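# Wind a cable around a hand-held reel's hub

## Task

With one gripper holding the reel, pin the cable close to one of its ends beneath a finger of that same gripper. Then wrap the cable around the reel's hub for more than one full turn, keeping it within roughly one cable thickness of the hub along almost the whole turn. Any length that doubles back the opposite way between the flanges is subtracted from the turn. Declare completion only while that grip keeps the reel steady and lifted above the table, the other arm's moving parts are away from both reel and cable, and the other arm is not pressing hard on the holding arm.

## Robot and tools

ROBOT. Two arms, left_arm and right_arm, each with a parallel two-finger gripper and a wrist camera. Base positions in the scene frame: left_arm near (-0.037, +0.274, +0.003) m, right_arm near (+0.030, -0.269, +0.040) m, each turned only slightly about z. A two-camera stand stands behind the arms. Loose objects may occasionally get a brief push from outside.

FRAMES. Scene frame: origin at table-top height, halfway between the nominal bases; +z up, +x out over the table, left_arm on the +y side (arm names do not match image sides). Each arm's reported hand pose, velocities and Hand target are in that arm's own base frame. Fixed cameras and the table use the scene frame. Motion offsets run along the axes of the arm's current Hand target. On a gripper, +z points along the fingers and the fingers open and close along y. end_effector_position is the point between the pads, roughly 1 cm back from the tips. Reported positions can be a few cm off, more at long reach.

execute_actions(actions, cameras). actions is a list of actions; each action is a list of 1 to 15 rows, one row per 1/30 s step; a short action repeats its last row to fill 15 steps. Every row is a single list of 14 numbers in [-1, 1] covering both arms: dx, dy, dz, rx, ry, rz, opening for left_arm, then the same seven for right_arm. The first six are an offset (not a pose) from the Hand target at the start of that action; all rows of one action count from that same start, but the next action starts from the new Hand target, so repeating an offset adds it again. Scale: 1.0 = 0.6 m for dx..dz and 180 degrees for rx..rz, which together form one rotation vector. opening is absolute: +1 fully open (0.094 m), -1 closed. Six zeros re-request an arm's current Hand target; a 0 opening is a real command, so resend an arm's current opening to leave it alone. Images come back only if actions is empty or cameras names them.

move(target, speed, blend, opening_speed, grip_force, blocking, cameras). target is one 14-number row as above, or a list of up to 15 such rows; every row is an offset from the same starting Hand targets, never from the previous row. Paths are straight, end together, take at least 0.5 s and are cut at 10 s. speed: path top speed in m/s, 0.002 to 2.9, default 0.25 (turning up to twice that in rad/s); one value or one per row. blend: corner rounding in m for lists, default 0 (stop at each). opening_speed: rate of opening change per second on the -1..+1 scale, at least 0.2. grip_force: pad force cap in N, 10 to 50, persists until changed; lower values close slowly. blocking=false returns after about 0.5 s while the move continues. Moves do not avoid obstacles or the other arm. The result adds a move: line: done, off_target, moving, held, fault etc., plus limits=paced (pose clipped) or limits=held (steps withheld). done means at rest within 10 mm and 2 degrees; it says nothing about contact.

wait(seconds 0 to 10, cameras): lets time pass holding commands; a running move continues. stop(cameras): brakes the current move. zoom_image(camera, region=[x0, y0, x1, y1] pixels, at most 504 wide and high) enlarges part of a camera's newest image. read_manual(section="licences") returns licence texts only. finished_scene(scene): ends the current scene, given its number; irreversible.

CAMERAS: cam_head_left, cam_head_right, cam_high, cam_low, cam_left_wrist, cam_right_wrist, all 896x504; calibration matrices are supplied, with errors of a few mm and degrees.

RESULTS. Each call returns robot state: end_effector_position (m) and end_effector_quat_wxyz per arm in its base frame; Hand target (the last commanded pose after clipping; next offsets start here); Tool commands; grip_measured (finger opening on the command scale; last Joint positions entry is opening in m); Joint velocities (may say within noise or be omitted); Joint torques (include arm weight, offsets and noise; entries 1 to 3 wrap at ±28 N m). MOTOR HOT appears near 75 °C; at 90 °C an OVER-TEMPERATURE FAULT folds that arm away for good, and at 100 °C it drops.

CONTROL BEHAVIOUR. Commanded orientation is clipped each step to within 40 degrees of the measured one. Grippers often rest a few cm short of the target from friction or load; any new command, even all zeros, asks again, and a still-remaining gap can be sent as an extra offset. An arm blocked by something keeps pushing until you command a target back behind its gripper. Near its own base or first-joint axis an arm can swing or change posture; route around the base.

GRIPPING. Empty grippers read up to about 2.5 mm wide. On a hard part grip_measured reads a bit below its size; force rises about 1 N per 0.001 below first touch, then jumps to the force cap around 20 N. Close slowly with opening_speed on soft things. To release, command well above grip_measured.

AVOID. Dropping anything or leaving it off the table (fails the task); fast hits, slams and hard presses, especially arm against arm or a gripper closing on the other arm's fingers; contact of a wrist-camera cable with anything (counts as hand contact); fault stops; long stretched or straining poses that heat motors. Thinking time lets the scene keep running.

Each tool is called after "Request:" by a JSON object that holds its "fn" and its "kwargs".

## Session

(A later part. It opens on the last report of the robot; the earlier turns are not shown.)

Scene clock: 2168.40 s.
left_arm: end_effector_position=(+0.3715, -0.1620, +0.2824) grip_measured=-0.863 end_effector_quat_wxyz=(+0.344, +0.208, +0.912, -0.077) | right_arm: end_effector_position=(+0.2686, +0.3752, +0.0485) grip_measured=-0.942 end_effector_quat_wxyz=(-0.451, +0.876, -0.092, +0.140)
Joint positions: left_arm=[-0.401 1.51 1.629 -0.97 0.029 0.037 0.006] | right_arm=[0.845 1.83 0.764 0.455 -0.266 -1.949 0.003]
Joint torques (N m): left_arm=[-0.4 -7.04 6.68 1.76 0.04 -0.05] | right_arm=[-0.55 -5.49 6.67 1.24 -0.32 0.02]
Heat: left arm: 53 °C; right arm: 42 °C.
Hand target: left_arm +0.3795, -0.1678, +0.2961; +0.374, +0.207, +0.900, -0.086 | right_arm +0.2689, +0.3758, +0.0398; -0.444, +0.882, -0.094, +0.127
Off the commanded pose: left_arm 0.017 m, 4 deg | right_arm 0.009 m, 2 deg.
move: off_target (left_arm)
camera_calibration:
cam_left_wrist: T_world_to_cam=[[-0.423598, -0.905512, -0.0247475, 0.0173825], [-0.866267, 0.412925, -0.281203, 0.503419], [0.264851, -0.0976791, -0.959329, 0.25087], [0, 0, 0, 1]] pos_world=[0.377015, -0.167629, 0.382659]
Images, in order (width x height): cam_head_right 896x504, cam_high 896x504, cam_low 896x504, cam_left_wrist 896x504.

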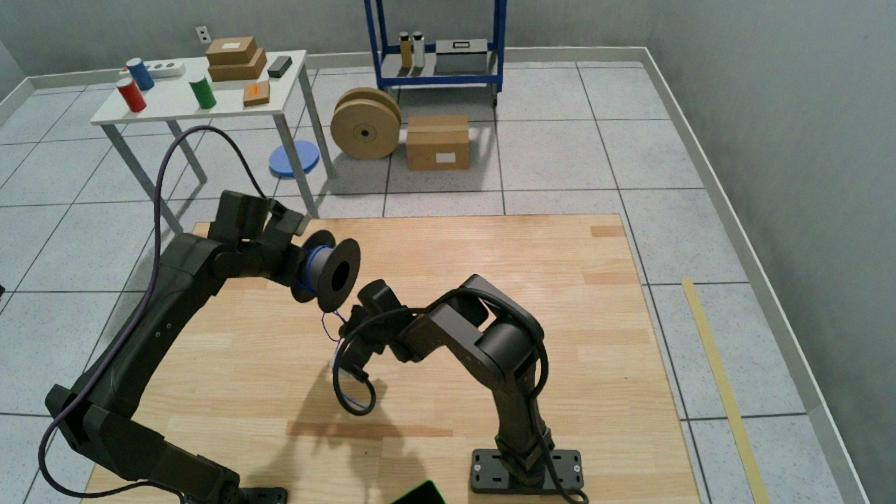

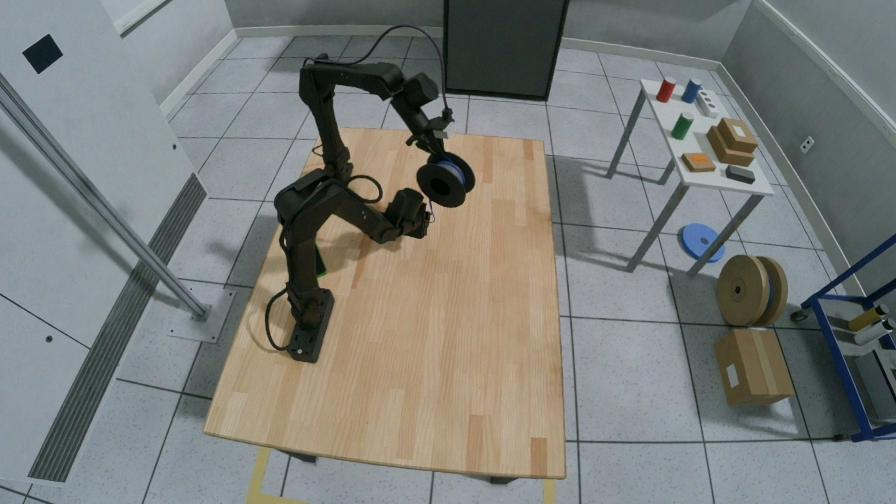

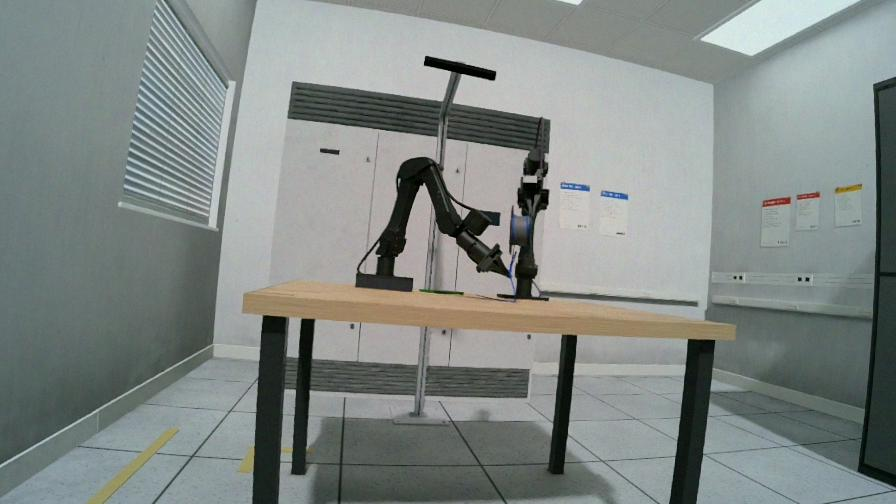

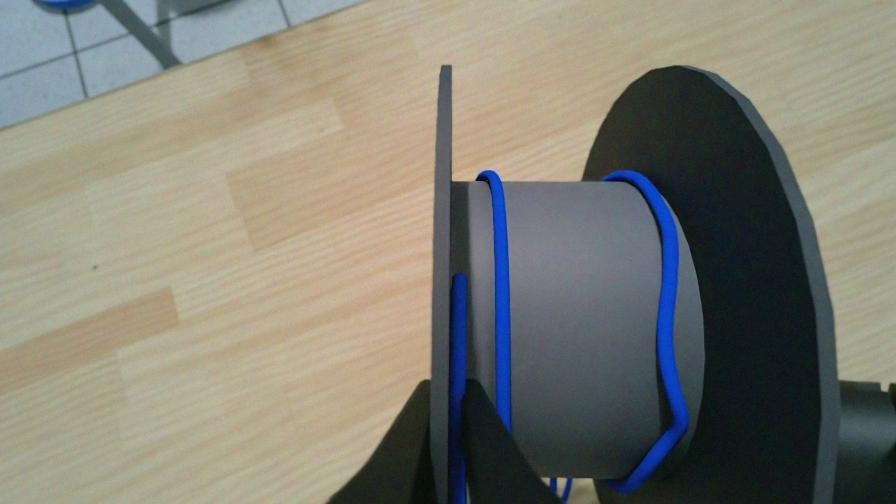

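Request:
{"fn": "wait", "kwargs": {"seconds": 10}}

Request:
{"fn": "wait", "kwargs": {"seconds": 8, "cameras": ["cam_left_wrist"]}}

Scene clock: 2181.00 s.
left_arm: end_effector_position=(+0.3715, -0.1620, +0.2824) grip_measured=-0.863 end_effector_quat_wxyz=(+0.344, +0.208, +0.912, -0.077) | right_arm: end_effector_position=(+0.2686, +0.3752, +0.0485) grip_measured=-0.942 end_effector_quat_wxyz=(-0.451, +0.876, -0.092, +0.141)
Joint positions: left_arm=[-0.401 1.51 1.629 -0.97 0.029 0.037 0.006] | right_arm=[0.845 1.83 0.764 0.455 -0.266 -1.95 0.003]
Joint torques (N m): left_arm=[-0.4 -7.04 6.68 1.76 0.04 -0.05] | right_arm=[-0.51 -5.68 6.64 1.21 -0.31 0.03]
Heat: left arm: 54 °C; right arm: 41 °C.
Hand target: left_arm +0.3795, -0.1678, +0.2961; +0.374, +0.207, +0.900, -0.086 | right_arm +0.2689, +0.3758, +0.0398; -0.444, +0.882, -0.094, +0.128
Tool commands: left_gripper/opening=-1.0 right_gripper/opening=-1.0
Off the commanded pose: left_arm 0.017 m, 4 deg | right_arm 0.009 m, 2 deg.
wait: 10.00 s; at rest from the start

Scene clock: 2189.00 s.
left_arm: end_effector_position=(+0.3715, -0.1620, +0.2824) grip_measured=-0.863 end_effector_quat_wxyz=(+0.344, +0.208, +0.912, -0.077) | right_arm: end_effector_position=(+0.2686, +0.3752, +0.0485) grip_measured=-0.942 end_effector_quat_wxyz=(-0.451, +0.876, -0.092, +0.141)
Joint positions: left_arm=[-0.401 1.51 1.629 -0.97 0.029 0.037 0.006] | right_arm=[0.845 1.83 0.764 0.455 -0.266 -1.95 0.003]
Joint torques (N m): left_arm=[-0.39 -7.05 6.68 1.76 0.05 -0.05] | right_arm=[-0.49 -5.63 6.58 1.23 -0.32 0.07]
Heat: left arm: 54 °C; right arm: 41 °C.
Hand target: left_arm +0.3795, -0.1678, +0.2961; +0.374, +0.207, +0.900, -0.086 | right_arm +0.2689, +0.3758, +0.0398; -0.444, +0.882, -0.094, +0.128
Tool commands: left_gripper/opening=-1.0 right_gripper/opening=-1.0
Off the commanded pose: left_arm 0.017 m, 4 deg | right_arm 0.009 m, 2 deg.
wait: 8.00 s; at rest by 0.17 s
camera_calibration:
cam_left_wrist: T_world_to_cam=[[-0.423598, -0.905512, -0.0247475, 0.0173825], [-0.866267, 0.412925, -0.281203, 0.503419], [0.264851, -0.0976791, -0.959329, 0.25087], [0, 0, 0, 1]] pos_world=[0.377015, -0.167629, 0.382659]
Images, in order (width x height): cam_left_wrist 896x504.

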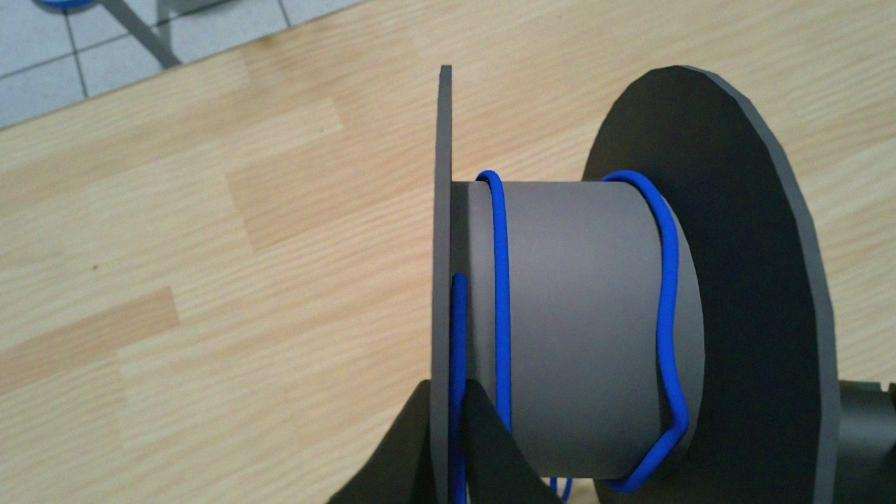

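Request:
{"fn": "move", "kwargs": {"target": [0,0,0,0,0,0,-1,0.0036,-0.0202,-0.0143,0,0,0,-1], "speed": 0.03}}

Request:
{"fn": "move", "kwargs": {"target": [0,0,0,0,0,0,-1,0,0,0,0,0,0,-0.5], "opening_speed": 0.3, "cameras": ["cam_left_wrist","cam_right_wrist","cam_low"]}}

Request:
{"fn": "zoom_image", "kwargs": {"camera": "cam_low", "region": [440, 160, 580, 320]}}

Scene clock: 2193.33 s.
left_arm: end_effector_position=(+0.3716, -0.1618, +0.2823) grip_measured=-0.863 end_effector_quat_wxyz=(+0.344, +0.208, +0.912, -0.077) | right_arm: end_effector_position=(+0.2690, +0.3761, +0.0483) grip_measured=-0.942 end_effector_quat_wxyz=(-0.445, +0.880, -0.093, +0.135)
Joint positions: left_arm=[-0.401 1.51 1.629 -0.97 0.028 0.037 0.006] | right_arm=[0.845 1.83 0.785 0.416 -0.267 -1.95 0.003]
Joint torques (N m): left_arm=[-0.4 -7.05 6.68 1.76 0.06 -0.05] | right_arm=[-0.64 -9.39 6.5 0.88 -0.26 -0.01]
Heat: left arm: 54 °C; right arm: 41 °C.
Hand target: left_arm +0.3795, -0.1678, +0.2961; +0.374, +0.207, +0.900, -0.086 | right_arm +0.2690, +0.3758, +0.0549; -0.444, +0.882, -0.094, +0.127
Off the commanded pose: left_arm 0.017 m, 4 deg | right_arm 0.007 m, 1 deg.
move: off_target (left_arm)

Scene clock: 2195.20 s.
left_arm: end_effector_position=(+0.3716, -0.1618, +0.2823) grip_measured=-0.863 end_effector_quat_wxyz=(+0.344, +0.208, +0.912, -0.077) | right_arm: end_effector_position=(+0.2654, +0.3720, +0.0410) grip_measured=-0.501 end_effector_quat_wxyz=(-0.432, +0.888, -0.096, +0.125)
Joint positions: left_arm=[-0.401 1.51 1.629 -0.97 0.028 0.037 0.006] | right_arm=[0.845 1.83 0.785 0.379 -0.267 -1.95 0.023]
Joint torques (N m): left_arm=[-0.39 -7.04 6.68 1.76 0.05 -0.05] | right_arm=[-0.49 -9.25 6.64 1.32 -0.3 0.02]
Heat: left arm: 54 °C; right arm: 41 °C.
Hand target: left_arm +0.3795, -0.1678, +0.2961; +0.374, +0.207, +0.900, -0.086 | right_arm +0.2690, +0.3758, +0.0548; -0.444, +0.882, -0.094, +0.128
Off the commanded pose: left_arm 0.017 m, 4 deg | right_arm 0.015 m, 2 deg.
move: off_target (left_arm, right_arm)
camera_calibration:
cam_left_wrist: T_world_to_cam=[[-0.422916, -0.905808, -0.0255574, 0.017471], [-0.86648, 0.412488, -0.281187, 0.503379], [0.265243, -0.0967735, -0.959313, 0.250876], [0, 0, 0, 1]] pos_world=[0.377014, -0.167534, 0.382658]
cam_right_wrist: T_world_to_cam=[[0.084855, 0.624567, 0.776348, -0.285252], [0.734621, -0.565604, 0.374731, 0.0373616], [0.67315, 0.538524, -0.506815, -0.266921], [0, 0, 0, 1]] pos_world=[0.176436, 0.343034, 0.0721749]
Images, in order (width x height): cam_low 896x504, cam_left_wrist 896x504, cam_right_wrist 896x504.

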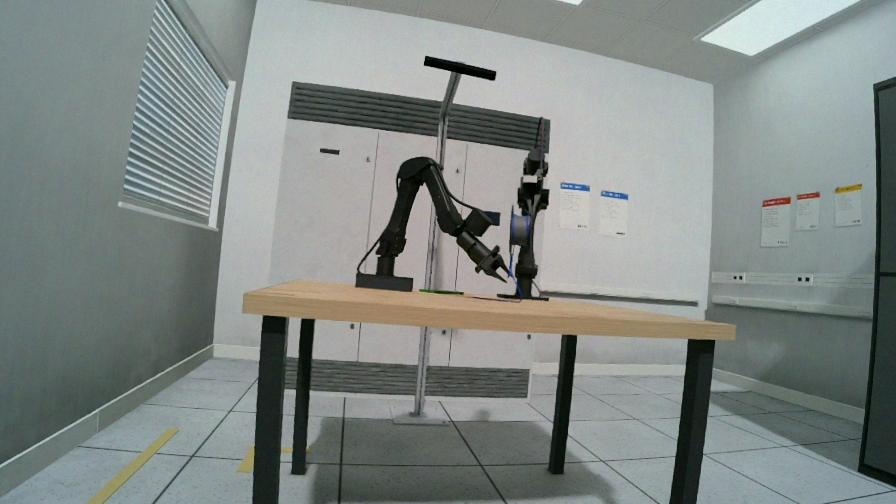

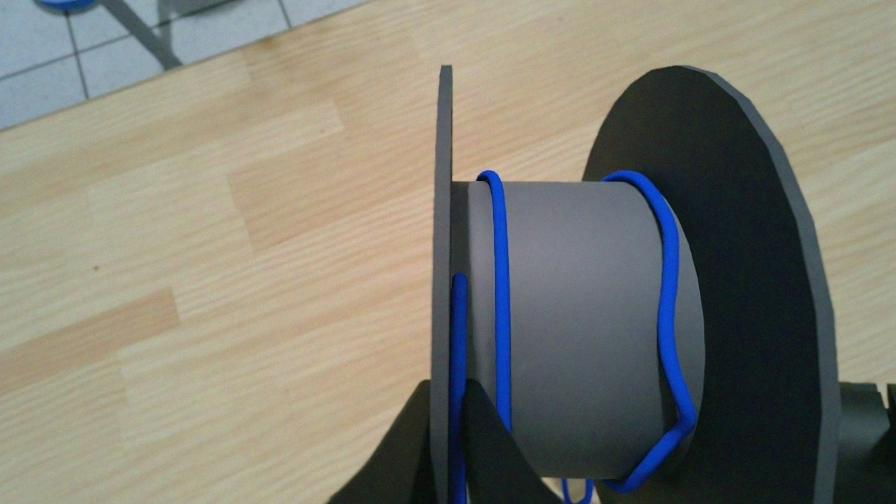

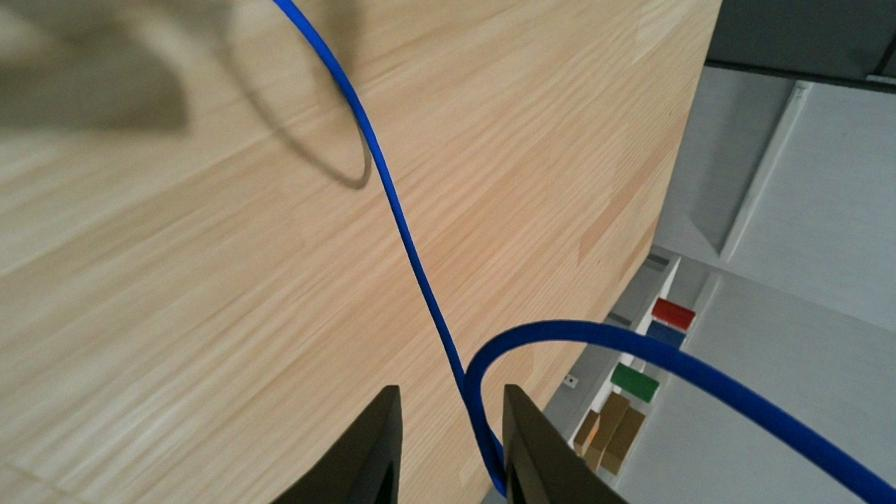

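Scaled by 3.150 from the camera's 896x504 image, which has a finer 1280x720 frame.

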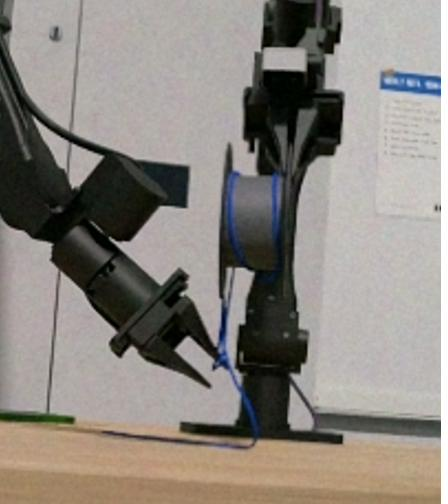

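Request:
{"fn": "move", "kwargs": {"target": [0,0,0,0,0,0,-1,0,0,-0.1833,0,0,0,-0.5], "speed": 0.08, "cameras": ["cam_left_wrist","cam_right_wrist","cam_low","cam_high"]}}

Request:
{"fn": "zoom_image", "kwargs": {"camera": "cam_low", "region": [440, 160, 580, 320]}}

Request:
{"fn": "zoom_image", "kwargs": {"camera": "cam_left_wrist", "region": [420, 40, 860, 504]}}

Scene clock: 2202.63 s.
left_arm: end_effector_position=(+0.3716, -0.1618, +0.2823) grip_measured=-0.863 end_effector_quat_wxyz=(+0.344, +0.208, +0.912, -0.077) | right_arm: end_effector_position=(+0.2393, +0.2934, +0.1107) grip_measured=-0.501 end_effector_quat_wxyz=(-0.433, +0.886, -0.099, +0.132)
Joint positions: left_arm=[-0.401 1.51 1.629 -0.97 0.028 0.037 0.006] | right_arm=[0.716 1.352 0.639 0.033 -0.357 -2.03 0.023]
Joint torques (N m): left_arm=[-0.39 -7.05 6.68 1.77 0.06 -0.04] | right_arm=[-0.59 -7.01 5.79 1.32 -0.47 -0.01]
Heat: left arm: 54 °C; right arm: 42 °C.
Hand target: left_arm +0.3795, -0.1678, +0.2961; +0.374, +0.207, +0.900, -0.086 | right_arm +0.2351, +0.2923, +0.1178; -0.444, +0.882, -0.094, +0.127
Off the commanded pose: left_arm 0.017 m, 4 deg | right_arm 0.008 m, 2 deg.
move: off_target (left_arm)
camera_calibration:
cam_left_wrist: T_world_to_cam=[[-0.422916, -0.905808, -0.0255574, 0.017471], [-0.86648, 0.412488, -0.281187, 0.503379], [0.265243, -0.0967735, -0.959313, 0.250876], [0, 0, 0, 1]] pos_world=[0.377014, -0.167534, 0.382658]
cam_right_wrist: T_world_to_cam=[[0.0841022, 0.61993, 0.780137, -0.28685], [0.725087, -0.575097, 0.37883, -0.00948637], [0.683502, 0.533807, -0.49787, -0.173802], [0, 0, 0, 1]] pos_world=[0.149797, 0.265148, 0.140845]
Images, in order (width x height): cam_high 896x504, cam_low 896x504, cam_left_wrist 896x504, cam_right_wrist 896x504.

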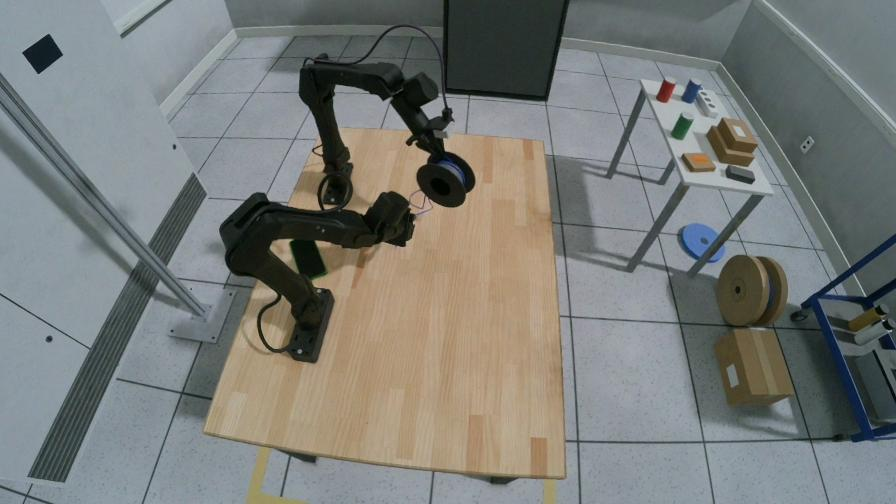

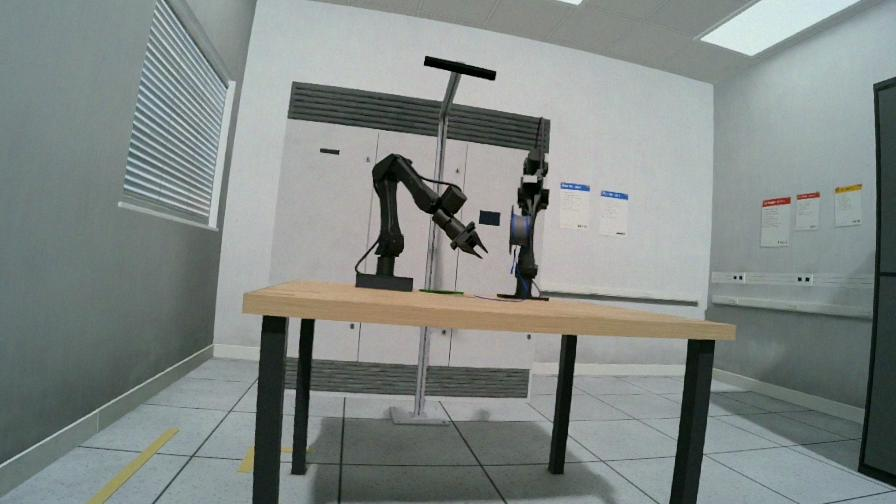

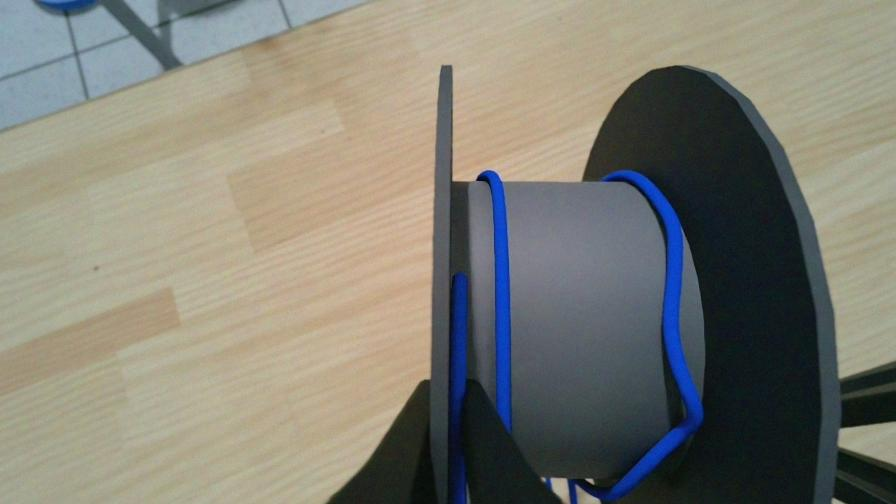

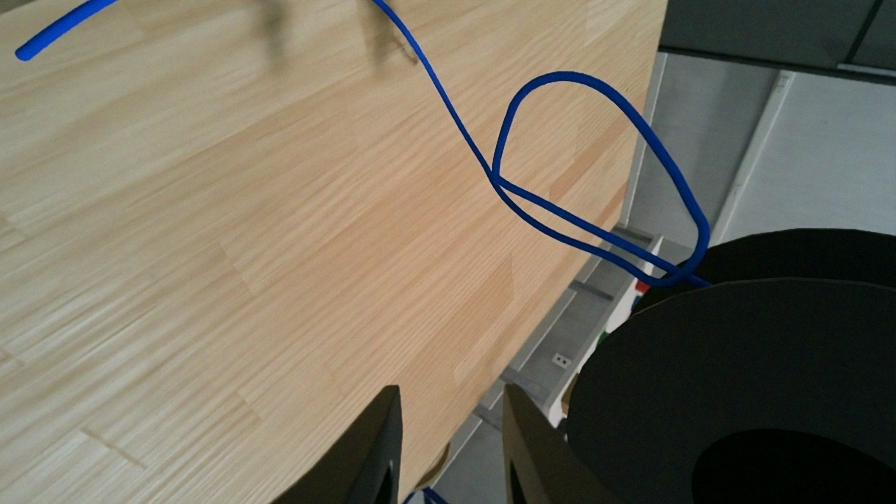

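Scaled by 3.150 from the camera's 896x504 image, which has a finer 1280x720 frame.

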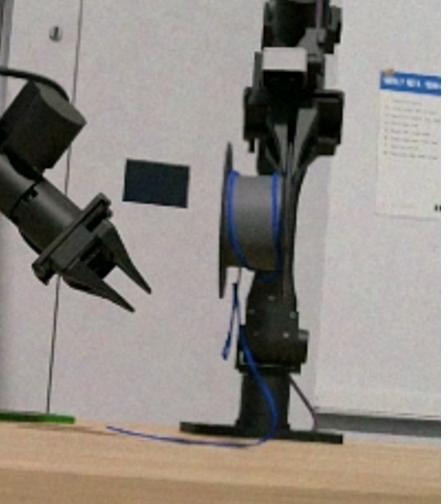

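Scaled by 1.086 from the camera's 896x504 image, which has a finer 1280x720 frame.

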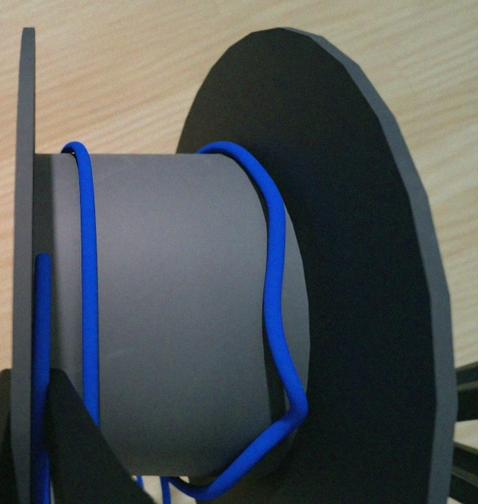

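Request:
{"fn": "move", "kwargs": {"target": [0,0,0,0,0,0,-1,0.067,0.053,-0.198,0,0,0,-0.5], "speed": 0.12, "cameras": ["cam_left_wrist","cam_low","cam_high"]}}

Request:
{"fn": "zoom_image", "kwargs": {"camera": "cam_high", "region": [320, 60, 500, 240]}}

Request:
{"fn": "zoom_image", "kwargs": {"camera": "cam_low", "region": [440, 160, 580, 320]}}

Request:
{"fn": "zoom_image", "kwargs": {"camera": "cam_left_wrist", "region": [420, 140, 720, 504]}}

Scene clock: 2210.80 s.
left_arm: end_effector_position=(+0.3716, -0.1618, +0.2823) grip_measured=-0.863 end_effector_quat_wxyz=(+0.344, +0.208, +0.912, -0.077) | right_arm: end_effector_position=(+0.2406, +0.1711, +0.1638) grip_measured=-0.501 end_effector_quat_wxyz=(-0.452, +0.849, -0.215, +0.170)
Joint positions: left_arm=[-0.401 1.51 1.629 -0.97 0.028 0.037 0.006] | right_arm=[0.285 0.891 0.573 -0.363 -0.558 -2.089 0.023]
Joint torques (N m): left_arm=[-0.4 -7.04 6.67 1.76 0.06 -0.05] | right_arm=[-0.2 -2.85 6.32 1.19 -0.51 -0.01]
Heat: left arm: 54 °C; right arm: 42 °C.
Hand target: left_arm +0.3795, -0.1678, +0.2961; +0.374, +0.207, +0.900, -0.086 | right_arm +0.2350, +0.1723, +0.1660; -0.444, +0.882, -0.093, +0.128
Off the commanded pose: left_arm 0.017 m, 4 deg | right_arm 0.006 m, 15 deg.
joint sent to its limit (right arm) — joint 6 (wrist roll), lower limit. The joint targets are off in orientation, not in position.
move: off_target (left_arm, right_arm)
camera_calibration:
cam_left_wrist: T_world_to_cam=[[-0.422916, -0.905808, -0.0255574, 0.017471], [-0.86648, 0.412488, -0.281187, 0.503379], [0.265243, -0.0967735, -0.959313, 0.250876], [0, 0, 0, 1]] pos_world=[0.377014, -0.167534, 0.382658]
Images, in order (width x height): cam_high 896x504, cam_low 896x504, cam_left_wrist 896x504.

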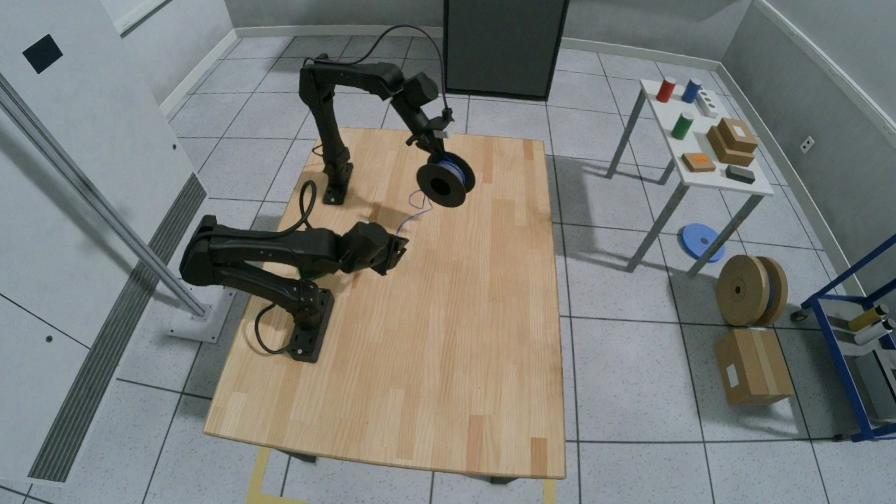

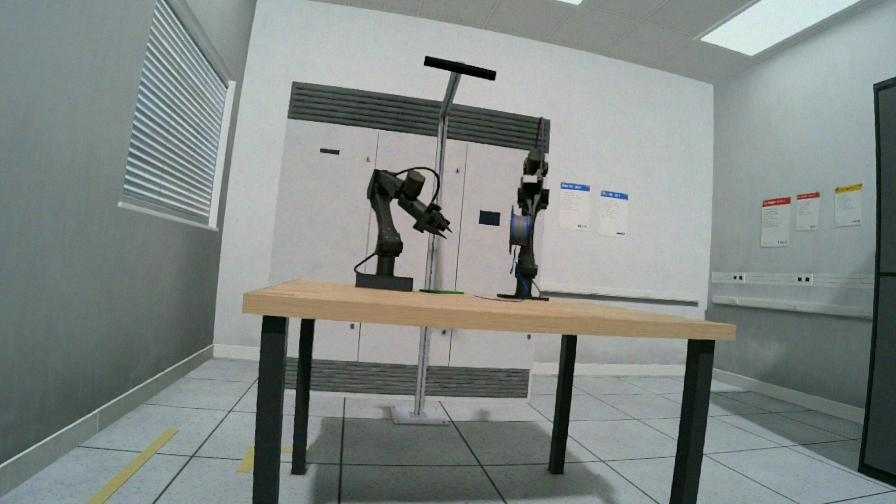

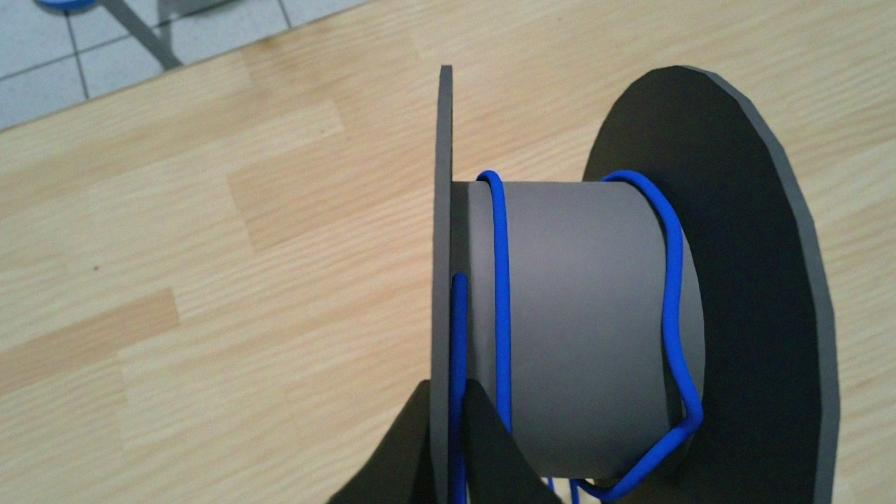

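Scaled by 2.800 from the camera's 896x504 image, which has a finer 1280x720 frame.

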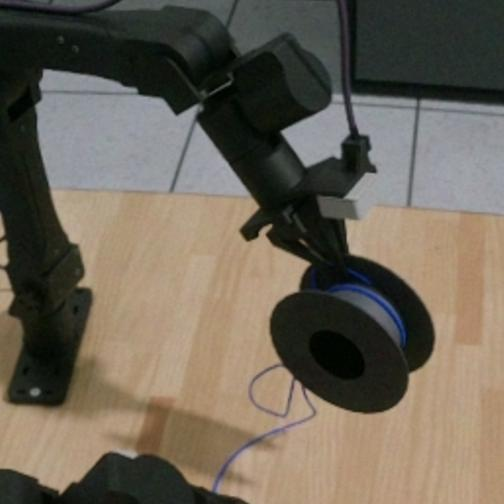

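Scaled by 3.150 from the camera's 896x504 image, which has a finer 1280x720 frame.

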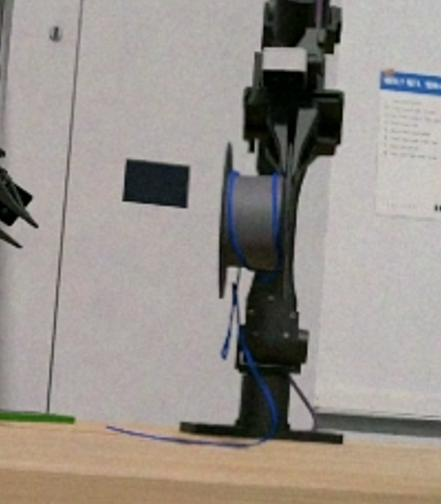

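Scaled by 1.385 from the camera's 896x504 image, which has a finer 1280x720 frame.

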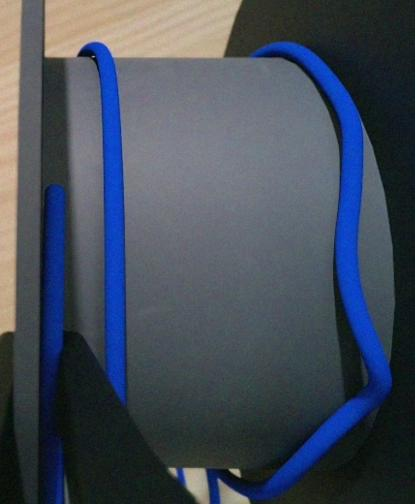

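Request:
{"fn": "finished_scene", "kwargs": {"scene": 1}}

The scene is finished: the task was done.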